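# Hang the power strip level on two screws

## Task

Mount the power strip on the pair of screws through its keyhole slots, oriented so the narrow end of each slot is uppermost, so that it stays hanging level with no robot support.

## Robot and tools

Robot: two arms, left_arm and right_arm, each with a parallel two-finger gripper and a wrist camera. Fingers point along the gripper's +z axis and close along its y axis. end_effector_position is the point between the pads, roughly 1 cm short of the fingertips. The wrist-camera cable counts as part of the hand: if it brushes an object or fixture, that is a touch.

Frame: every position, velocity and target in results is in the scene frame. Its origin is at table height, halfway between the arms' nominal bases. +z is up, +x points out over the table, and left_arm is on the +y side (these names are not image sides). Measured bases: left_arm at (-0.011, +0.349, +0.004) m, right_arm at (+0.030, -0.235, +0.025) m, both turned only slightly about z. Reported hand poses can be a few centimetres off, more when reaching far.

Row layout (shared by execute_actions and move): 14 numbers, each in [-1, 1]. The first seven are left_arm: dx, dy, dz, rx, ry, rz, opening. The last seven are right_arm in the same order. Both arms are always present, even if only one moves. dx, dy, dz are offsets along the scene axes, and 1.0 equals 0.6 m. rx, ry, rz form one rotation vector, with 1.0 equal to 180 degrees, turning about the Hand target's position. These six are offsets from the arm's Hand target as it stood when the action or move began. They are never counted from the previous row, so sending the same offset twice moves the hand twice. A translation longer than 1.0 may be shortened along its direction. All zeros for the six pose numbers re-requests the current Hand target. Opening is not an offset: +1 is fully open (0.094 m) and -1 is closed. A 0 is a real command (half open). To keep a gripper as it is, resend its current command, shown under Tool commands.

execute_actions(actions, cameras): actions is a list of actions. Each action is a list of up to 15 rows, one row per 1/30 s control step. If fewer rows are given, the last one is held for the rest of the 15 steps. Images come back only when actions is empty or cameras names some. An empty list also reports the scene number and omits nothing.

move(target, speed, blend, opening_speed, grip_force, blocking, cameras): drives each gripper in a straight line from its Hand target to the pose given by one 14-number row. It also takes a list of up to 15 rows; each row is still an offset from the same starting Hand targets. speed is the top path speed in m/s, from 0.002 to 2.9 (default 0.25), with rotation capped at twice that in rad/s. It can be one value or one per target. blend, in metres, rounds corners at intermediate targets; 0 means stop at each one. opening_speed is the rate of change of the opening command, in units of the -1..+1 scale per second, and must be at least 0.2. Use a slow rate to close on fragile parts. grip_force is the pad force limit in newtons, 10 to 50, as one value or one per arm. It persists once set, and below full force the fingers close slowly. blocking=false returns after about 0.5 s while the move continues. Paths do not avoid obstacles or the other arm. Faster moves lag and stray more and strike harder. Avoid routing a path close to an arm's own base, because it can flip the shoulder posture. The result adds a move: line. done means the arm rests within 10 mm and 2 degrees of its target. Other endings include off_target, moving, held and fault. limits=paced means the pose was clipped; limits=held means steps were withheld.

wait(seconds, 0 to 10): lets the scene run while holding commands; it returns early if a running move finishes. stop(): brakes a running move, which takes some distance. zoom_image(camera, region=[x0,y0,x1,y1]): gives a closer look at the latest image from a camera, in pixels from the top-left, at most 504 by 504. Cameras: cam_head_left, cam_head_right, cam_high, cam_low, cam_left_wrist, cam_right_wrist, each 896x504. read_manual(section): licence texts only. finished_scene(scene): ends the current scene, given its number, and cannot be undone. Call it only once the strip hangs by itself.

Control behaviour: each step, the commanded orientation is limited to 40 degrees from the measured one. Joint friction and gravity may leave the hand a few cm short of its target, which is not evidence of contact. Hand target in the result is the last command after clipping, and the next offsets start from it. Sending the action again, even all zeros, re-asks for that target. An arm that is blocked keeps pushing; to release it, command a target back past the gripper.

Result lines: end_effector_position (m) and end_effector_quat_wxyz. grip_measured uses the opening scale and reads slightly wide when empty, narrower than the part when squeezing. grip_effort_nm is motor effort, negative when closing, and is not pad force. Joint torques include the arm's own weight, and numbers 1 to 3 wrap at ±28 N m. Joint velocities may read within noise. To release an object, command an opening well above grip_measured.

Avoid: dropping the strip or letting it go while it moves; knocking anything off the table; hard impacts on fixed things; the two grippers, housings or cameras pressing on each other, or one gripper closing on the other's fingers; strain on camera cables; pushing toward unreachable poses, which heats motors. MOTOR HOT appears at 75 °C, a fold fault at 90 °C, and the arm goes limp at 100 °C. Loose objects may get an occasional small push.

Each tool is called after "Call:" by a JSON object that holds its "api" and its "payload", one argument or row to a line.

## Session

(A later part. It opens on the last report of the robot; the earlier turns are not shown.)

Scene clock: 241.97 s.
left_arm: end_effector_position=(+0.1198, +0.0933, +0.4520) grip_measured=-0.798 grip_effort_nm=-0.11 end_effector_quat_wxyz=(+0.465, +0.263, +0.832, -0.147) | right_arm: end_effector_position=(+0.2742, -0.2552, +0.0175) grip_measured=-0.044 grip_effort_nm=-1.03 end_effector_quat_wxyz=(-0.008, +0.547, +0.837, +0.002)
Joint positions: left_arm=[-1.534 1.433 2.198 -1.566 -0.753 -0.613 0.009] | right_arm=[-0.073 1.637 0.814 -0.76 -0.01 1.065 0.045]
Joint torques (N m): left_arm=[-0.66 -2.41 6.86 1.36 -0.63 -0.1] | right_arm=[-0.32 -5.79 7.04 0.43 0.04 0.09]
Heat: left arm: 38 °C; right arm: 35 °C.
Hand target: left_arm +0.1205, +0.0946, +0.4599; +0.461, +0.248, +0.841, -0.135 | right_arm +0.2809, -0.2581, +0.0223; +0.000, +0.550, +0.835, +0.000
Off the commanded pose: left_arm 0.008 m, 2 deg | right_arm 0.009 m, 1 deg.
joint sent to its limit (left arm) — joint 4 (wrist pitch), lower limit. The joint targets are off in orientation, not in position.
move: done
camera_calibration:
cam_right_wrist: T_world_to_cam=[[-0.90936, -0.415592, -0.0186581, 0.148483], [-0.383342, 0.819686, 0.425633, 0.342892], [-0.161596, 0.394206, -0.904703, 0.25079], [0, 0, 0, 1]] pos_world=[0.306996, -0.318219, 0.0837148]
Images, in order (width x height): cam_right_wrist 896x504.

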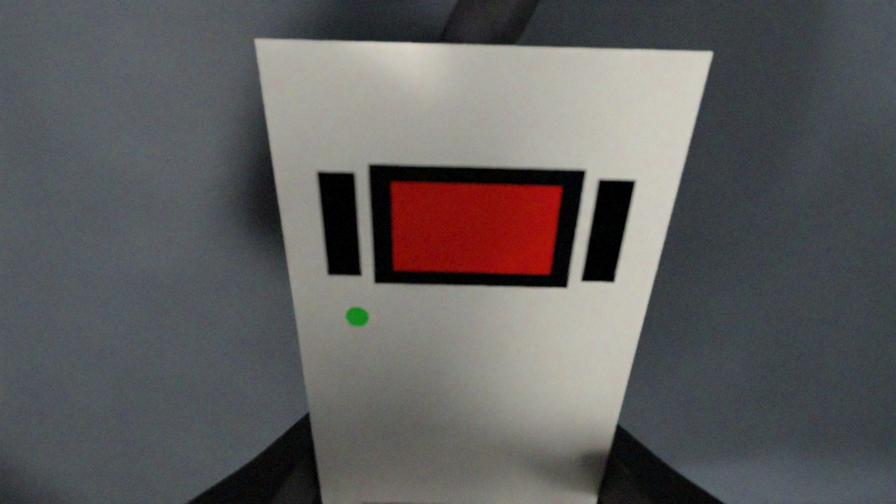

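Call:
{"api": "move", "payload": {
  "target": [
    [0,0,0,0,0,0,-0.8, 0,0,0.1295,0,0,0,-0.3],
    [0,0,0,0,0,0,-0.8, 0.0485,0.1135,0.4128,0.3338,-0.3815,0.1585,-0.3],
    [0,0,0,0,0,0,-0.8, 0.1235,0.2552,0.7295,0.3338,-0.3815,0.1585,-0.3]
  ],
  "speed": 0.25,
  "blend": [0.03,0.03,0],
  "cameras": ["all"]
}}

Scene clock: 254.30 s.
left_arm: end_effector_position=(+0.1198, +0.0933, +0.4520) grip_measured=-0.798 grip_effort_nm=-0.11 end_effector_quat_wxyz=(+0.465, +0.263, +0.832, -0.147) | right_arm: end_effector_position=(+0.3676, -0.1110, +0.4389) grip_measured=-0.044 grip_effort_nm=-1.03 end_effector_quat_wxyz=(+0.158, +0.230, +0.686, +0.672)
Joint positions: left_arm=[-1.534 1.433 2.198 -1.566 -0.753 -0.613 0.009] | right_arm=[-0.103 1.225 1.239 -0.128 -1.137 1.56 0.045]
Joint torques (N m): left_arm=[-0.66 -2.41 6.87 1.36 -0.62 -0.1] | right_arm=[0.92 -7.09 6.67 2.4 -0.21 -0.02]
Heat: left arm: 38 °C; right arm: 36 °C.
Hand target: left_arm +0.1205, +0.0946, +0.4599; +0.461, +0.248, +0.841, -0.135 | right_arm +0.3549, -0.1050, +0.4602; +0.188, +0.184, +0.682, +0.682
Off the commanded pose: left_arm 0.008 m, 2 deg | right_arm 0.025 m, 6 deg.
joint sent to its limit (left arm) — joint 4 (wrist pitch), lower limit. The joint targets are off in orientation, not in position.
move: off_target (right_arm)
camera_calibration:
cam_left_wrist: T_world_to_cam=[[-0.571445, -0.82064, -0.0000523127, 0.144569], [-0.680596, 0.473962, -0.558702, 0.327808], [0.458519, -0.319232, -0.829368, 0.43708], [0, 0, 0, 1]] pos_world=[0.105309, 0.1028, 0.545655]
cam_right_wrist: T_world_to_cam=[[-0.0770954, 0.0203733, -0.996816, 0.472977], [-0.9883, 0.130409, 0.0791021, 0.379212], [0.131605, 0.991251, 0.010081, 0.147215], [0, 0, 0, 1]] pos_world=[0.391866, -0.205016, 0.43999]

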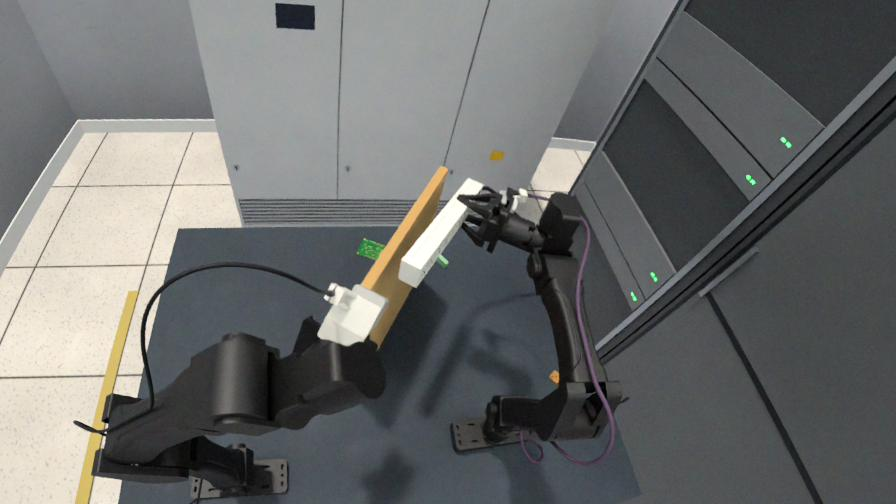

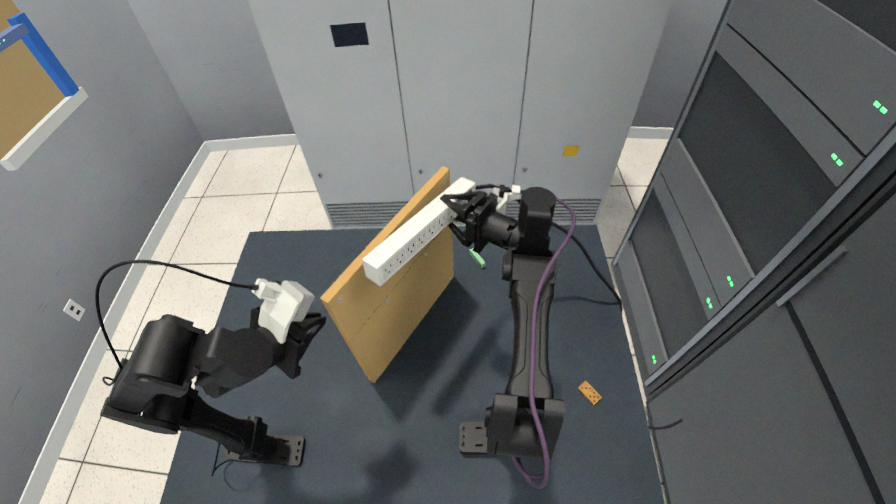

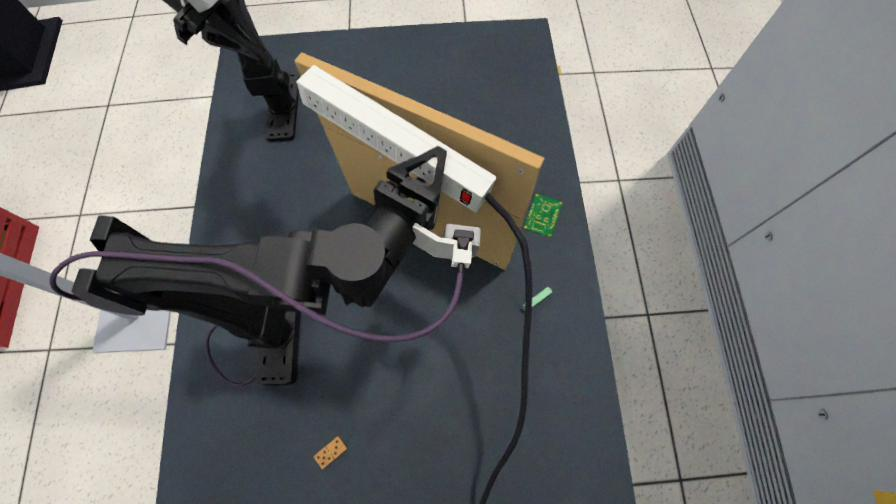

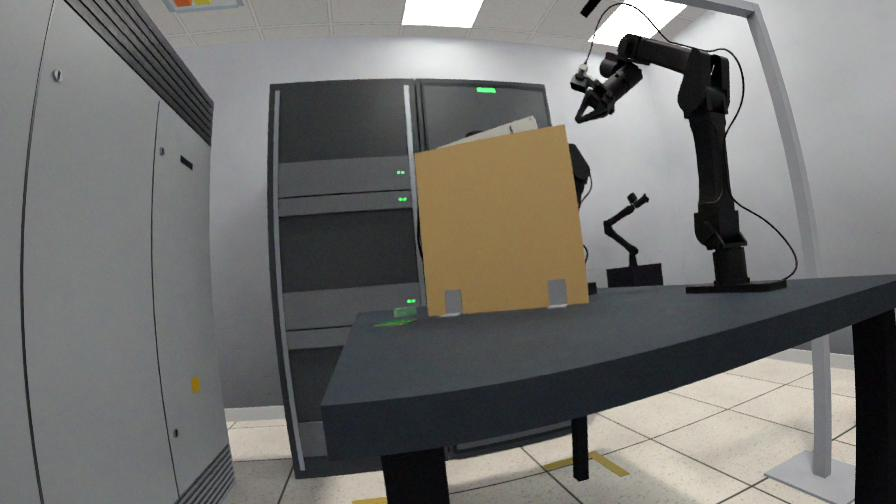

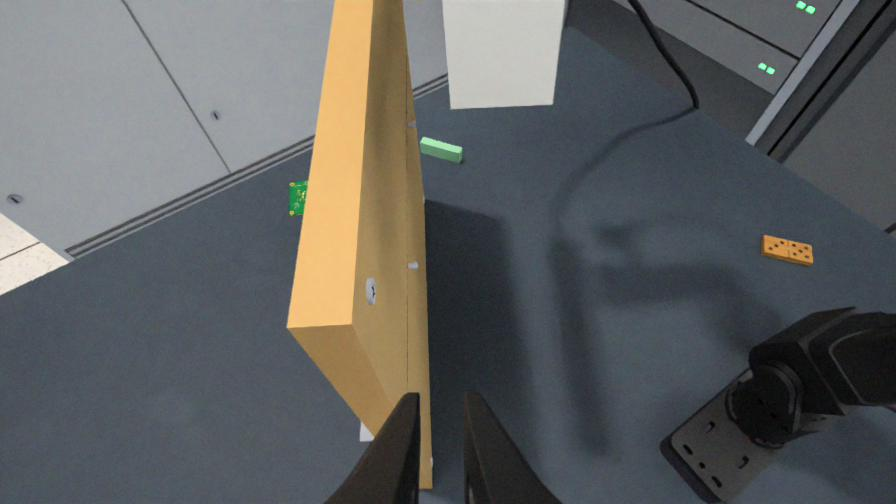

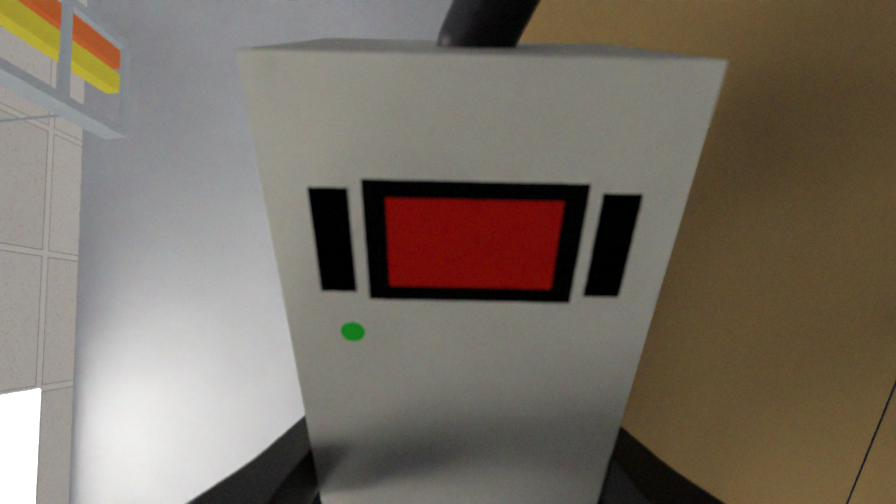

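Call:
{"api": "move", "payload": {
  "target": [0,0,0,0,0,0,-0.8, 0.0068,0.013,-0.3297,0,0,0.015,-0.3],
  "speed": 0.2,
  "cameras": ["all"]
}}

Scene clock: 258.93 s.
left_arm: end_effector_position=(+0.1198, +0.0933, +0.4520) grip_measured=-0.798 grip_effort_nm=-0.11 end_effector_quat_wxyz=(+0.465, +0.263, +0.832, -0.147) | right_arm: end_effector_position=(+0.3642, -0.1028, +0.2541) grip_measured=-0.044 grip_effort_nm=-1.03 end_effector_quat_wxyz=(+0.165, +0.201, +0.688, +0.678)
Joint positions: left_arm=[-1.534 1.433 2.198 -1.566 -0.753 -0.613 0.009] | right_arm=[-0.081 1.356 0.539 0.75 -1.148 1.556 0.045]
Joint torques (N m): left_arm=[-0.66 -2.43 6.87 1.36 -0.62 -0.09] | right_arm=[0.87 -4.46 5.75 2.26 -0.28 0.01]
Heat: left arm: 38 °C; right arm: 36 °C.
Hand target: left_arm +0.1205, +0.0946, +0.4599; +0.461, +0.248, +0.841, -0.135 | right_arm +0.3590, -0.0971, +0.2623; +0.172, +0.168, +0.686, +0.686
Off the commanded pose: left_arm 0.008 m, 2 deg | right_arm 0.011 m, 4 deg.
joint sent to its limit (left arm) — joint 4 (wrist pitch), lower limit. The joint targets are off in orientation, not in position.
move: off_target (right_arm)
camera_calibration:
cam_left_wrist: T_world_to_cam=[[-0.571445, -0.82064, -0.0000523127, 0.144569], [-0.680596, 0.473962, -0.558702, 0.327808], [0.458519, -0.319232, -0.829368, 0.43708], [0, 0, 0, 1]] pos_world=[0.105309, 0.1028, 0.545655]
cam_right_wrist: T_world_to_cam=[[-0.0278178, 0.0121406, -0.999539, 0.270236], [-0.994796, 0.0977093, 0.0288726, 0.401176], [0.0980149, 0.995141, 0.00935935, 0.154234], [0, 0, 0, 1]] pos_world=[0.391489, -0.195964, 0.257084]

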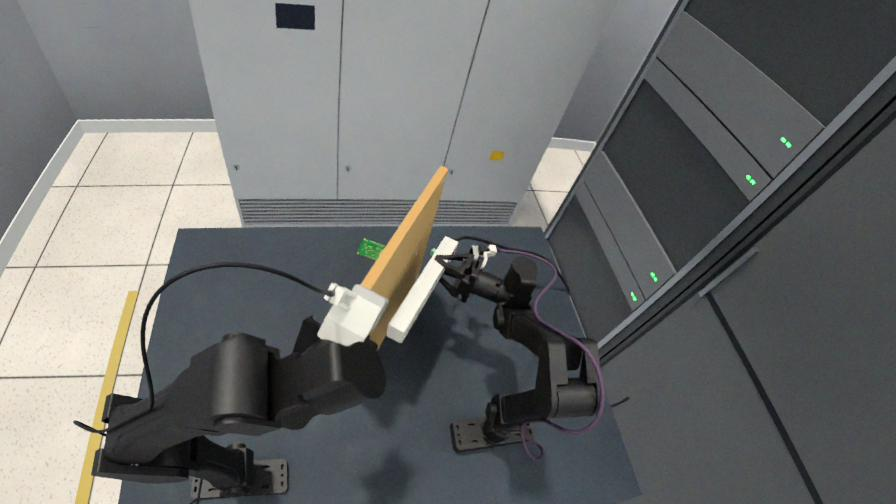

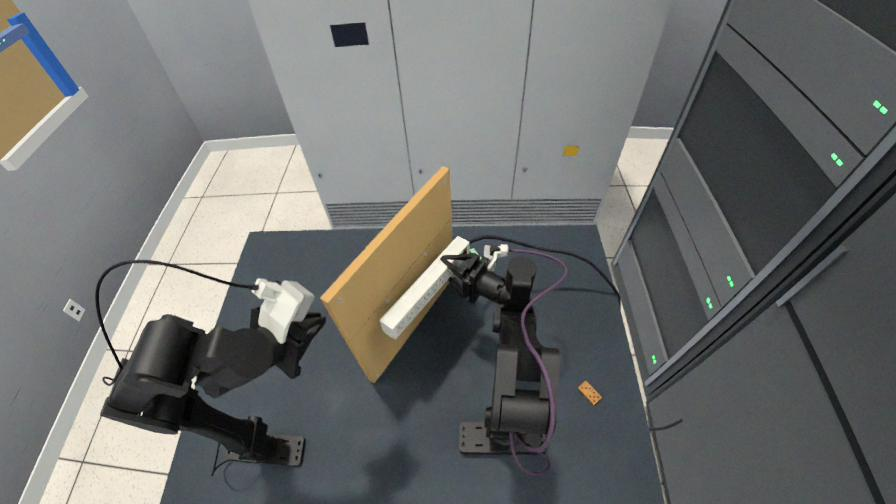

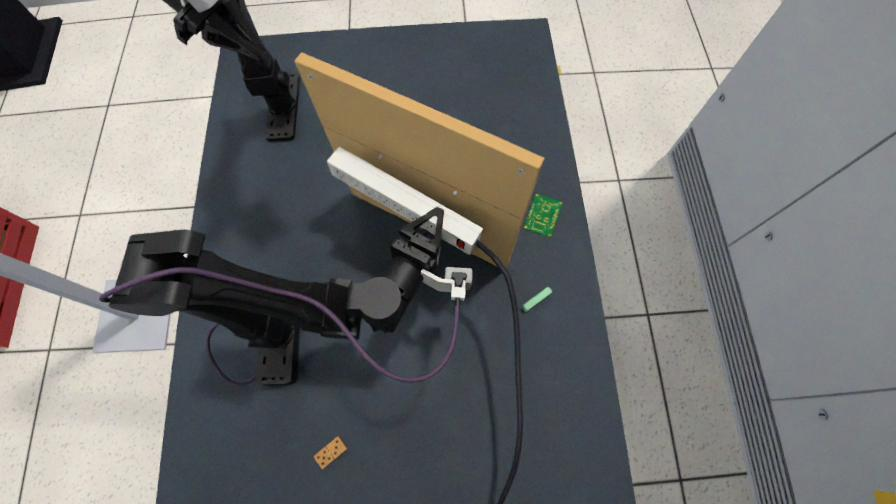

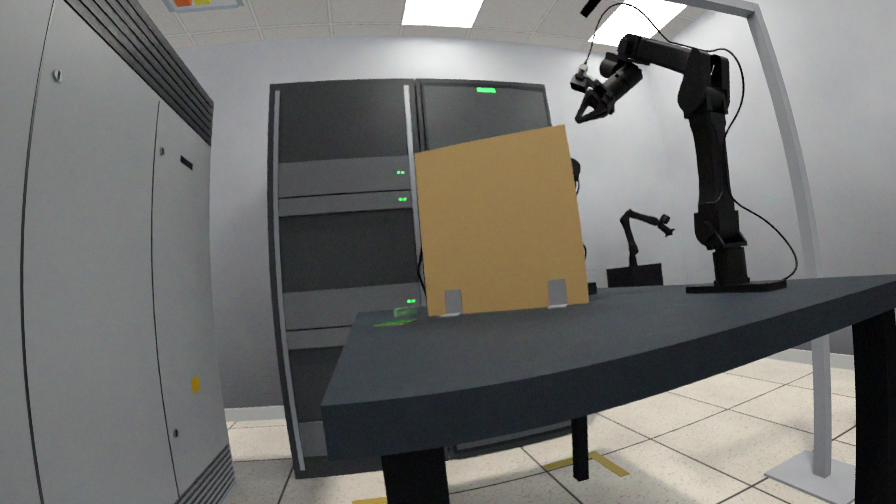

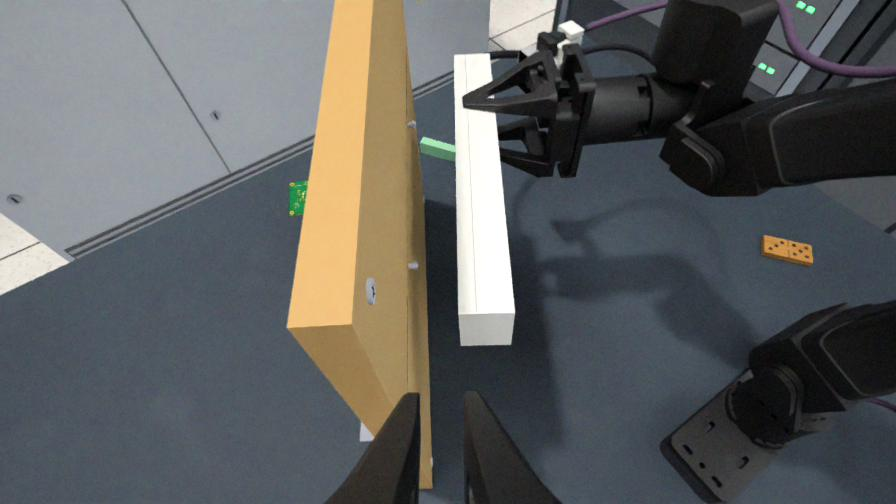

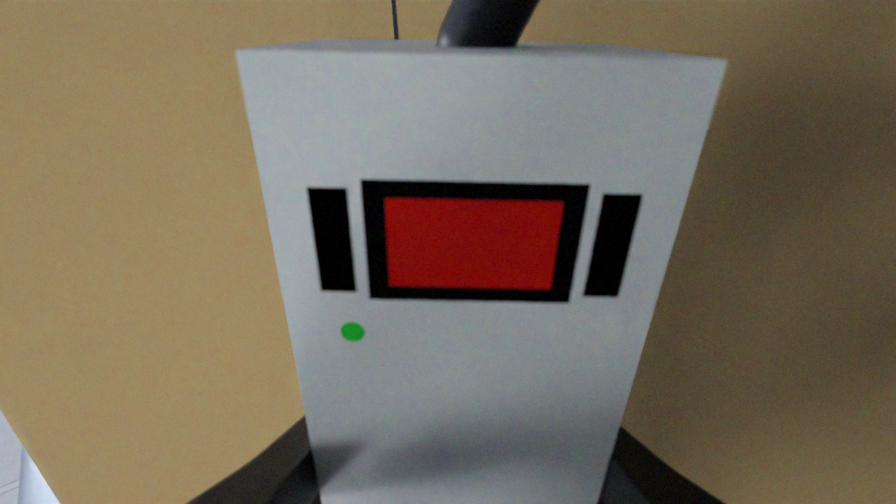

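Call:
{"api": "zoom_image", "payload": {
  "camera": "cam_left_wrist",
  "region": [380, 40, 540, 180]
}}

Call:
{"api": "zoom_image", "payload": {
  "camera": "cam_left_wrist",
  "region": [380, 220, 540, 360]
}}

Call:
{"api": "zoom_image", "payload": {
  "camera": "cam_high",
  "region": [280, 40, 580, 280]
}}

Scaled by 3.150 from the camera's 896x504 image, which has a finer 1280x720 frame.

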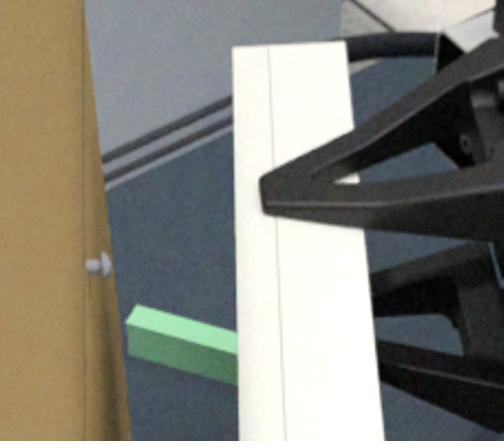

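Scaled by 3.150 from the camera's 896x504 image, which has a finer 1280x720 frame.

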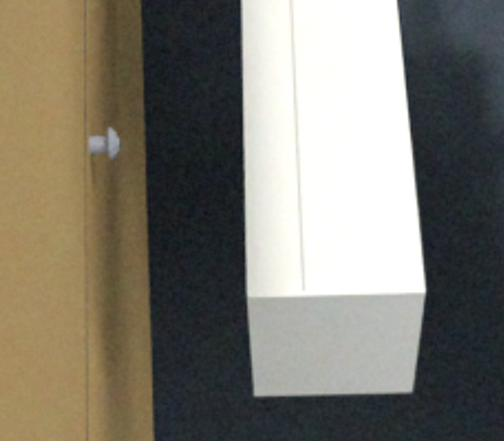

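Scaled by 1.680 from the camera's 896x504 image, which has a finer 1280x720 frame.

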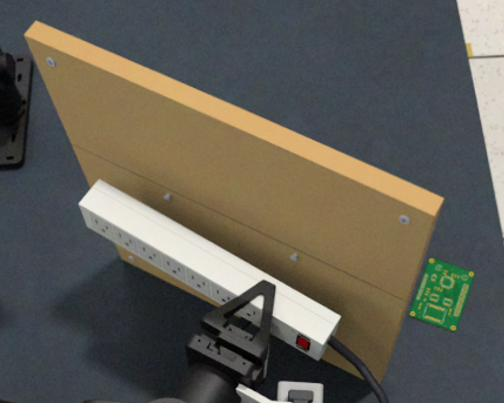

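Call:
{"api": "move", "payload": {
  "target": [0,0,0,0,0,0,-0.8, -0.0093,0.0083,0.0045,-0.0018,-0.0176,0.0172,-0.3],
  "speed": 0.1,
  "cameras": ["cam_left_wrist", "cam_high", "cam_right_wrist"]
}}

Call:
{"api": "zoom_image", "payload": {
  "camera": "cam_left_wrist",
  "region": [380, 40, 540, 180]
}}

Call:
{"api": "zoom_image", "payload": {
  "camera": "cam_left_wrist",
  "region": [380, 220, 540, 360]
}}

Scene clock: 267.57 s.
left_arm: end_effector_position=(+0.1198, +0.0933, +0.4520) grip_measured=-0.798 grip_effort_nm=-0.11 end_effector_quat_wxyz=(+0.465, +0.263, +0.832, -0.147) | right_arm: end_effector_position=(+0.3609, -0.0993, +0.2564) grip_measured=-0.044 grip_effort_nm=-1.03 end_effector_quat_wxyz=(+0.165, +0.170, +0.689, +0.685)
Joint positions: left_arm=[-1.534 1.433 2.198 -1.566 -0.753 -0.613 0.009] | right_arm=[-0.081 1.384 0.539 0.825 -1.192 1.556 0.045]
Joint torques (N m): left_arm=[-0.66 -2.41 6.86 1.36 -0.62 -0.1] | right_arm=[1.2 -4.51 5.68 2.35 -0.38 -0.01]
Heat: left arm: 38 °C; right arm: 37 °C.
Hand target: left_arm +0.1205, +0.0946, +0.4599; +0.461, +0.248, +0.841, -0.135 | right_arm +0.3534, -0.0921, +0.2650; +0.173, +0.130, +0.688, +0.693
Off the commanded pose: left_arm 0.008 m, 2 deg | right_arm 0.013 m, 5 deg.
joint sent to its limit (left arm) — joint 4 (wrist pitch), lower limit. The joint targets are off in orientation, not in position.
move: off_target (right_arm)
camera_calibration:
cam_left_wrist: T_world_to_cam=[[-0.571445, -0.82064, -0.0000523127, 0.144569], [-0.680596, 0.473962, -0.558702, 0.327808], [0.458519, -0.319232, -0.829368, 0.43708], [0, 0, 0, 1]] pos_world=[0.105309, 0.1028, 0.545655]
cam_right_wrist: T_world_to_cam=[[0.0171714, 0.00951413, -0.999807, 0.256021], [-0.998402, 0.0540103, -0.0166333, 0.406069], [0.0538416, 0.998495, 0.0104264, 0.167137], [0, 0, 0, 1]] pos_world=[0.392025, -0.191253, 0.260983]
Images, in order (width x height): cam_high 896x504, cam_left_wrist 896x504, cam_right_wrist 896x504.

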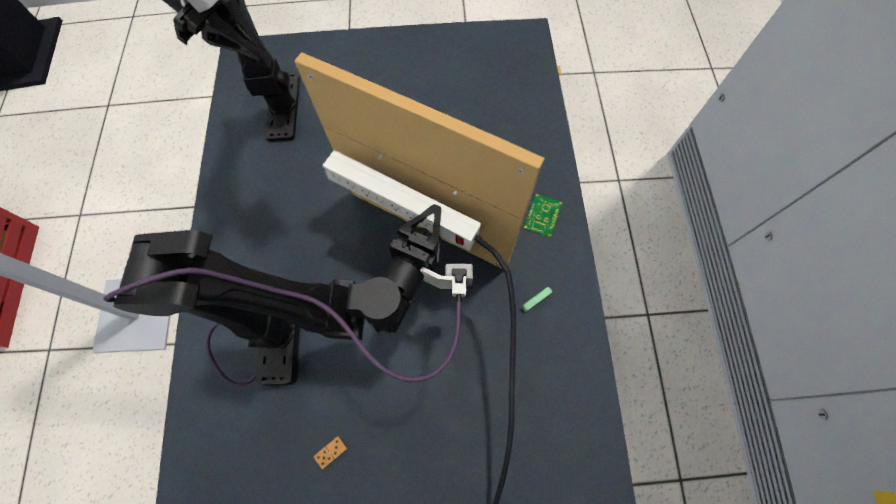

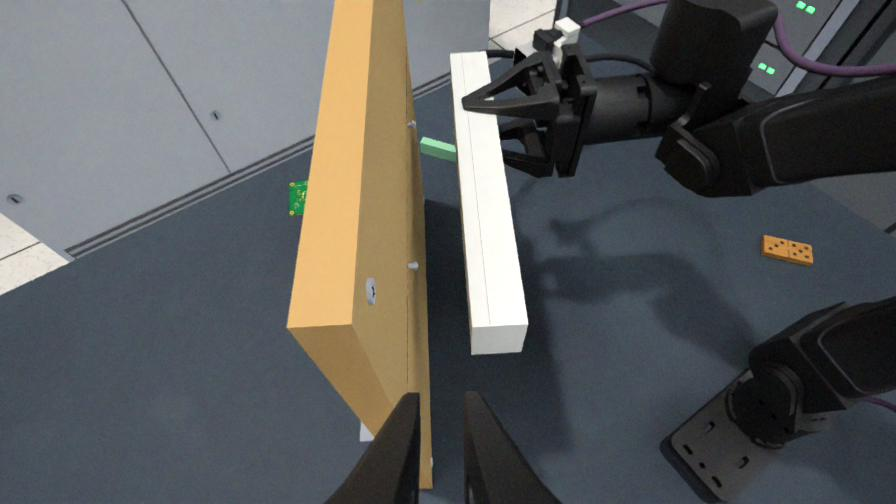

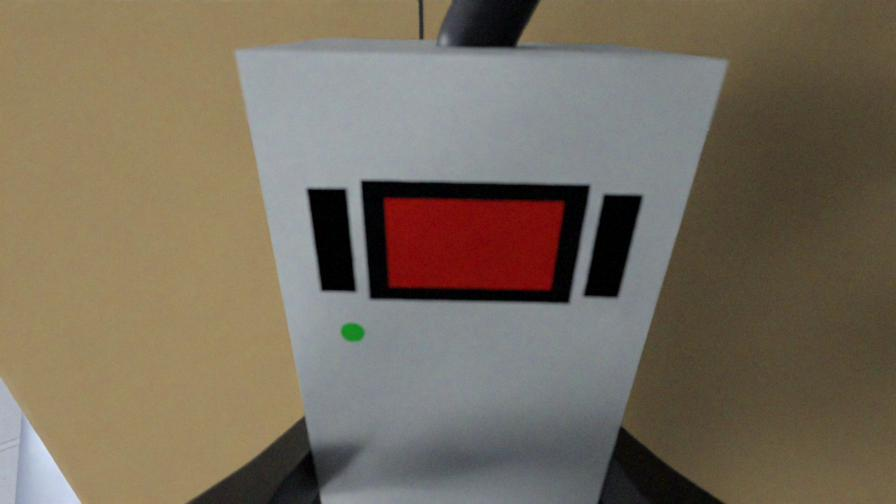

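Scaled by 3.150 from the camera's 896x504 image, which has a finer 1280x720 frame.

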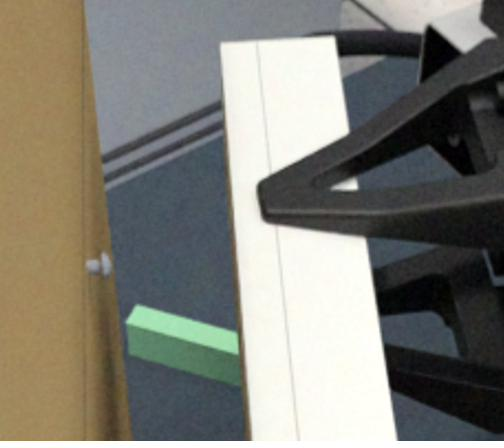

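Scaled by 3.150 from the camera's 896x504 image, which has a finer 1280x720 frame.

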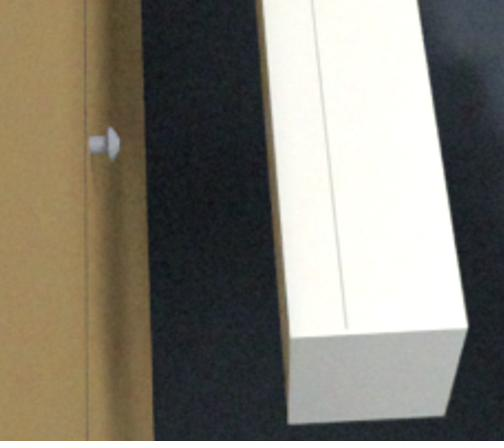

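Call:
{"api": "move", "payload": {
  "target": [0,0,0,0,0,0,-0.8, 0.016,0.0352,0.0013,-0.0015,-0.003,0.0039,-0.3],
  "speed": 0.08,
  "cameras": ["cam_left_wrist", "cam_high"]
}}

Call:
{"api": "zoom_image", "payload": {
  "camera": "cam_left_wrist",
  "region": [380, 40, 500, 145]
}}

Call:
{"api": "zoom_image", "payload": {
  "camera": "cam_left_wrist",
  "region": [390, 230, 510, 335]
}}

Scene clock: 271.57 s.
left_arm: end_effector_position=(+0.1198, +0.0933, +0.4520) grip_measured=-0.798 grip_effort_nm=-0.11 end_effector_quat_wxyz=(+0.465, +0.263, +0.832, -0.147) | right_arm: end_effector_position=(+0.3652, -0.0802, +0.2429) grip_measured=-0.044 grip_effort_nm=-1.03 end_effector_quat_wxyz=(+0.147, +0.182, +0.693, +0.682)
Joint positions: left_arm=[-1.534 1.433 2.198 -1.566 -0.753 -0.613 0.009] | right_arm=[-0.006 1.428 0.539 0.825 -1.126 1.557 0.045]
Joint torques (N m): left_arm=[-0.68 -2.41 6.86 1.36 -0.62 -0.1] | right_arm=[1.73 -5.24 8.72 2.37 -0.34 -0.14]
Heat: left arm: 38 °C; right arm: 37 °C.
Hand target: left_arm +0.1205, +0.0946, +0.4599; +0.461, +0.248, +0.841, -0.135 | right_arm +0.3630, -0.0710, +0.2658; +0.172, +0.122, +0.689, +0.693
Off the commanded pose: left_arm 0.008 m, 2 deg | right_arm 0.025 m, 8 deg.
joint sent to its limit (left arm) — joint 4 (wrist pitch), lower limit. The joint targets are off in orientation, not in position.
move: off_target (right_arm)
camera_calibration:
cam_left_wrist: T_world_to_cam=[[-0.571445, -0.82064, -0.0000523127, 0.144569], [-0.680596, 0.473962, -0.558702, 0.327808], [0.458519, -0.319232, -0.829368, 0.43708], [0, 0, 0, 1]] pos_world=[0.105309, 0.1028, 0.545655]
Images, in order (width x height): cam_high 896x504, cam_left_wrist 896x504.

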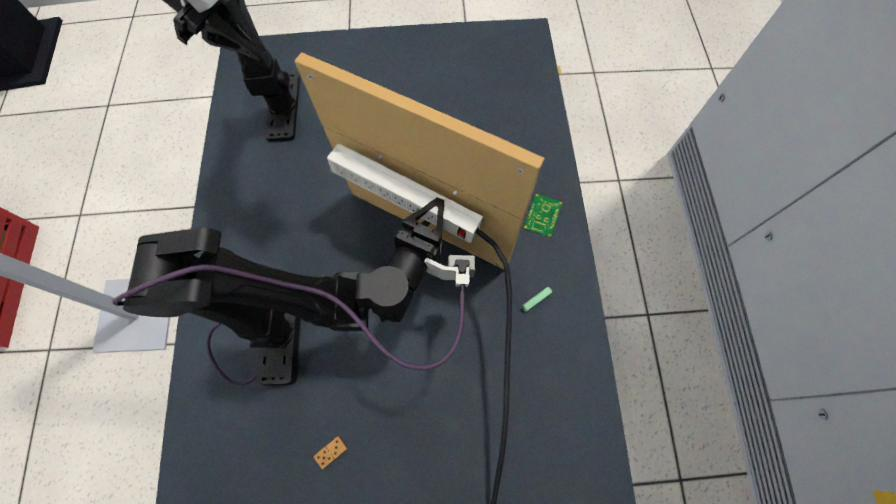

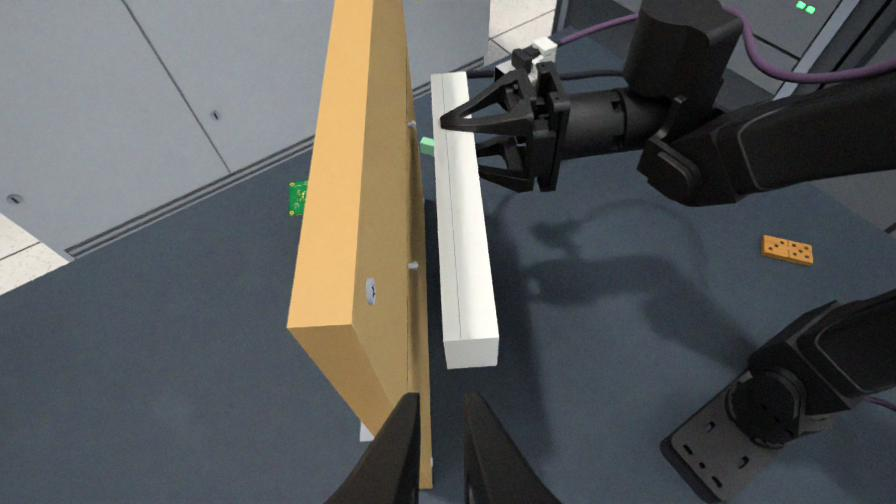

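Scaled by 4.200 from the camera's 896x504 image, which has a finer 1280x720 frame.

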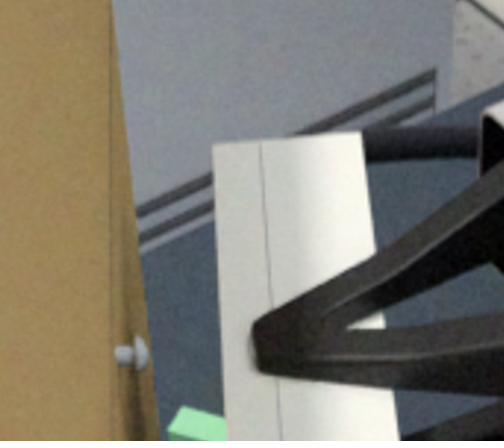

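Scaled by 4.200 from the camera's 896x504 image, which has a finer 1280x720 frame.

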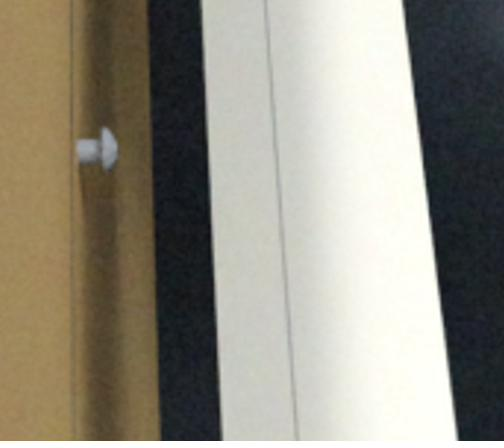

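Call:
{"api": "move", "payload": {
  "target": [0,0,0,0,0,0,-0.8, 0.0051,-0.0031,0.0238,-0.001,-0.0173,0,-0.3],
  "speed": 0.08,
  "cameras": ["cam_left_wrist"]
}}

Scene clock: 282.10 s.
left_arm: end_effector_position=(+0.1198, +0.0933, +0.4520) grip_measured=-0.798 grip_effort_nm=-0.11 end_effector_quat_wxyz=(+0.465, +0.263, +0.832, -0.147) | right_arm: end_effector_position=(+0.3676, -0.0804, +0.2474) grip_measured=-0.044 grip_effort_nm=-1.03 end_effector_quat_wxyz=(+0.155, +0.176, +0.693, +0.682)
Joint positions: left_arm=[-1.534 1.433 2.198 -1.566 -0.753 -0.613 0.009] | right_arm=[-0.006 1.428 0.552 0.825 -1.124 1.549 0.045]
Joint torques (N m): left_arm=[-0.66 -2.41 6.86 1.36 -0.62 -0.1] | right_arm=[1.09 -5.85 9.85 2.49 -0.49 -0.18]
Heat: left arm: 38 °C; right arm: 37 °C.
Hand target: left_arm +0.1205, +0.0946, +0.4599; +0.461, +0.248, +0.841, -0.135 | right_arm +0.3661, -0.0729, +0.2801; +0.191, +0.103, +0.685, +0.695
Off the commanded pose: left_arm 0.008 m, 2 deg | right_arm 0.034 m, 9 deg.
joint sent to its limit (left arm) — joint 4 (wrist pitch), lower limit. The joint targets are off in orientation, not in position.
move: off_target (right_arm)
camera_calibration:
cam_left_wrist: T_world_to_cam=[[-0.571445, -0.82064, -0.0000523127, 0.144569], [-0.680596, 0.473962, -0.558702, 0.327808], [0.458519, -0.319232, -0.829368, 0.43708], [0, 0, 0, 1]] pos_world=[0.105309, 0.1028, 0.545655]
Images, in order (width x height): cam_left_wrist 896x504.

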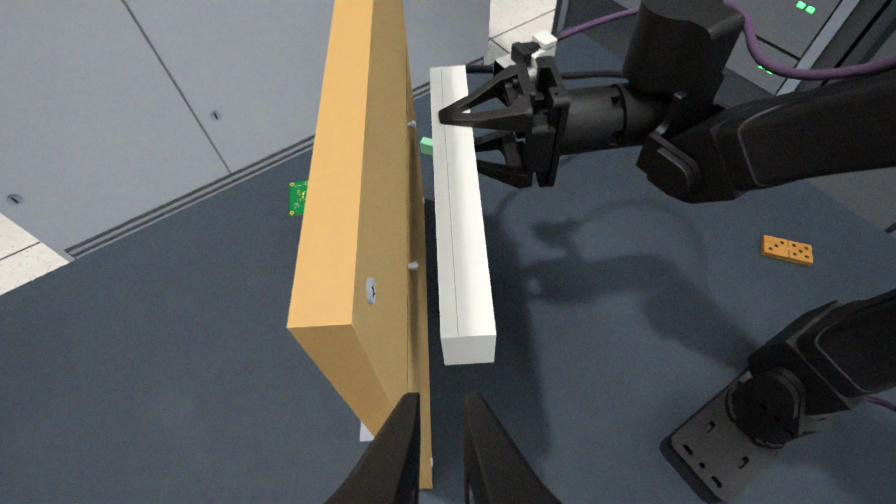

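Call:
{"api": "move", "payload": {
  "target": [0,0,0,0,0,0,-0.8, 0.0022,-0.0013,0.0163,-0.0005,-0.012,0,-0.3],
  "speed": 0.08,
  "cameras": ["cam_left_wrist"]
}}

Scene clock: 285.03 s.
left_arm: end_effector_position=(+0.1198, +0.0933, +0.4520) grip_measured=-0.798 grip_effort_nm=-0.11 end_effector_quat_wxyz=(+0.465, +0.263, +0.832, -0.147) | right_arm: end_effector_position=(+0.3705, -0.0806, +0.2536) grip_measured=-0.044 grip_effort_nm=-1.03 end_effector_quat_wxyz=(+0.164, +0.168, +0.692, +0.683)
Joint positions: left_arm=[-1.534 1.433 2.198 -1.566 -0.753 -0.613 0.009] | right_arm=[-0.006 1.428 0.568 0.827 -1.123 1.543 0.045]
Joint torques (N m): left_arm=[-0.66 -2.4 6.87 1.36 -0.62 -0.1] | right_arm=[0.95 -6.63 10.25 2.46 -0.5 -0.11]
Heat: left arm: 38 °C; right arm: 38 °C.
Hand target: left_arm +0.1205, +0.0946, +0.4599; +0.461, +0.248, +0.841, -0.135 | right_arm +0.3674, -0.0736, +0.2898; +0.204, +0.090, +0.682, +0.696
Off the commanded pose: left_arm 0.008 m, 2 deg | right_arm 0.037 m, 10 deg.
joint sent to its limit (left arm) — joint 4 (wrist pitch), lower limit. The joint targets are off in orientation, not in position.
move: off_target (right_arm)
camera_calibration:
cam_left_wrist: T_world_to_cam=[[-0.571445, -0.82064, -0.0000523127, 0.144569], [-0.680596, 0.473962, -0.558702, 0.327808], [0.458519, -0.319232, -0.829368, 0.43708], [0, 0, 0, 1]] pos_world=[0.105309, 0.1028, 0.545655]
Images, in order (width x height): cam_left_wrist 896x504.

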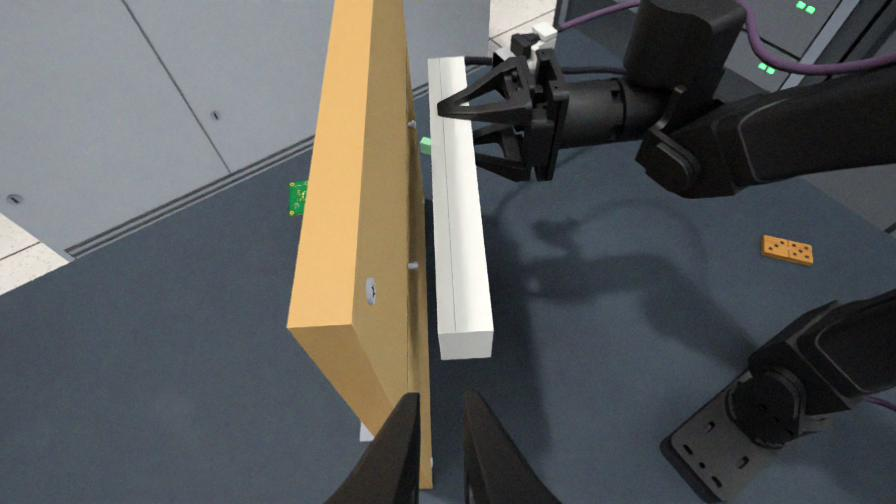

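Call:
{"api": "move", "payload": {
  "target": [0,0,0,0,0,0,-0.8, 0.0054,0.0123,0.0083,0.0017,-0.0028,0,-0.3],
  "speed": 0.06,
  "cameras": ["cam_left_wrist"]
}}

Call:
{"api": "zoom_image", "payload": {
  "camera": "cam_left_wrist",
  "region": [385, 40, 505, 145]
}}

Call:
{"api": "zoom_image", "payload": {
  "camera": "cam_left_wrist",
  "region": [385, 250, 505, 355]
}}

Scene clock: 287.30 s.
left_arm: end_effector_position=(+0.1198, +0.0933, +0.4520) grip_measured=-0.798 grip_effort_nm=-0.11 end_effector_quat_wxyz=(+0.465, +0.263, +0.832, -0.147) | right_arm: end_effector_position=(+0.3730, -0.0762, +0.2616) grip_measured=-0.044 grip_effort_nm=-1.03 end_effector_quat_wxyz=(+0.174, +0.157, +0.690, +0.685)
Joint positions: left_arm=[-1.534 1.433 2.198 -1.566 -0.753 -0.613 0.009] | right_arm=[0.011 1.428 0.587 0.837 -1.108 1.543 0.045]
Joint torques (N m): left_arm=[-0.65 -2.43 6.87 1.36 -0.62 -0.1] | right_arm=[1.52 -6 10.24 2.5 -0.34 -0.07]
Heat: left arm: 38 °C; right arm: 38 °C.
Hand target: left_arm +0.1205, +0.0946, +0.4599; +0.461, +0.248, +0.841, -0.135 | right_arm +0.3707, -0.0664, +0.2949; +0.207, +0.087, +0.679, +0.698
Off the commanded pose: left_arm 0.008 m, 2 deg | right_arm 0.035 m, 9 deg.
joint sent to its limit (left arm) — joint 4 (wrist pitch), lower limit. The joint targets are off in orientation, not in position.
move: off_target (right_arm)
camera_calibration:
cam_left_wrist: T_world_to_cam=[[-0.571445, -0.82064, -0.0000523127, 0.144569], [-0.680596, 0.473962, -0.558702, 0.327808], [0.458519, -0.319232, -0.829368, 0.43708], [0, 0, 0, 1]] pos_world=[0.105309, 0.1028, 0.545655]
Images, in order (width x height): cam_left_wrist 896x504.

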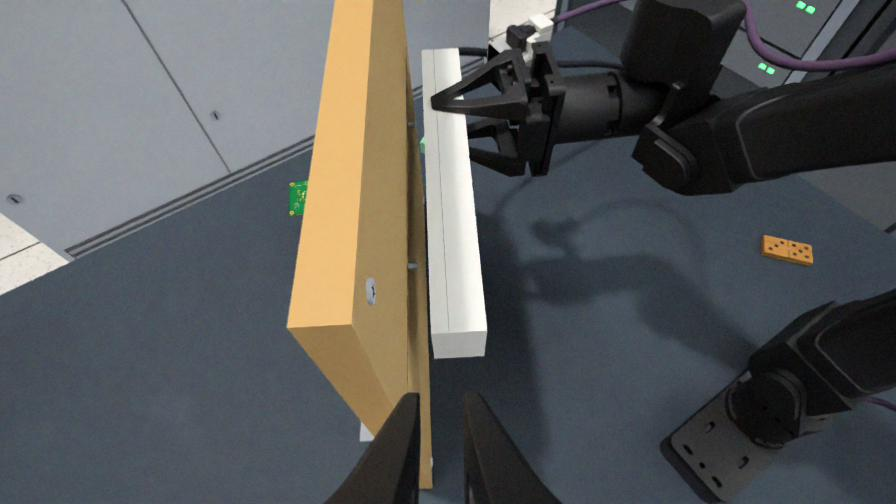

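Scaled by 4.200 from the camera's 896x504 image, which has a finer 1280x720 frame.

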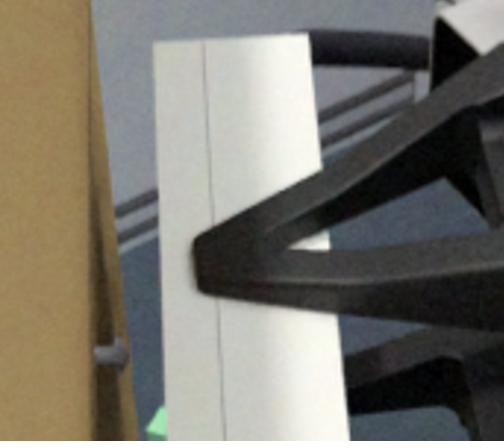

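Scaled by 4.200 from the camera's 896x504 image, which has a finer 1280x720 frame.

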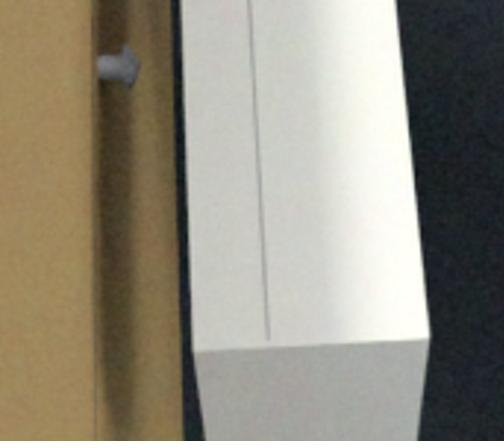

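Call:
{"api": "move", "payload": {
  "target": [0,0,0,0,0,0,-0.8, -0.0092,-0.0014,-0.0463,-0.0002,0.0318,0,-0.3],
  "speed": 0.08,
  "cameras": ["cam_left_wrist"]
}}

Scene clock: 294.20 s.
left_arm: end_effector_position=(+0.1198, +0.0933, +0.4520) grip_measured=-0.798 grip_effort_nm=-0.11 end_effector_quat_wxyz=(+0.465, +0.263, +0.832, -0.147) | right_arm: end_effector_position=(+0.3741, -0.0762, +0.2586) grip_measured=-0.044 grip_effort_nm=-1.03 end_effector_quat_wxyz=(+0.169, +0.162, +0.690, +0.684)
Joint positions: left_arm=[-1.534 1.433 2.198 -1.566 -0.753 -0.613 0.009] | right_arm=[0.011 1.437 0.587 0.837 -1.108 1.547 0.045]
Joint torques (N m): left_arm=[-0.66 -2.43 6.87 1.36 -0.62 -0.09] | right_arm=[1.7 -5.39 5.81 2.25 -0.41 -0.04]
Heat: left arm: 38 °C; right arm: 39 °C.
Hand target: left_arm +0.1205, +0.0946, +0.4599; +0.461, +0.248, +0.841, -0.135 | right_arm +0.3652, -0.0672, +0.2671; +0.173, +0.122, +0.689, +0.693
Off the commanded pose: left_arm 0.008 m, 2 deg | right_arm 0.015 m, 5 deg.
joint sent to its limit (left arm) — joint 4 (wrist pitch), lower limit. The joint targets are off in orientation, not in position.
move: off_target (right_arm)
camera_calibration:
cam_left_wrist: T_world_to_cam=[[-0.571445, -0.82064, -0.0000523127, 0.144569], [-0.680596, 0.473962, -0.558702, 0.327808], [0.458519, -0.319232, -0.829368, 0.43708], [0, 0, 0, 1]] pos_world=[0.105309, 0.1028, 0.545655]
Images, in order (width x height): cam_left_wrist 896x504.

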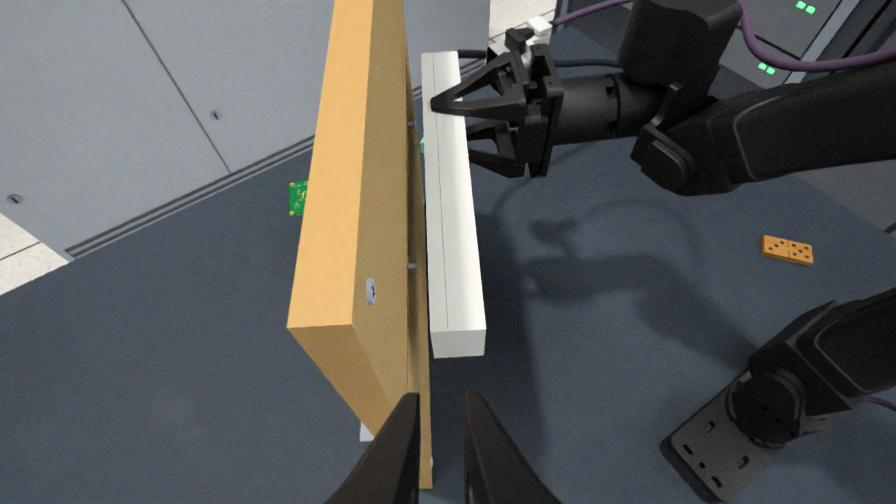

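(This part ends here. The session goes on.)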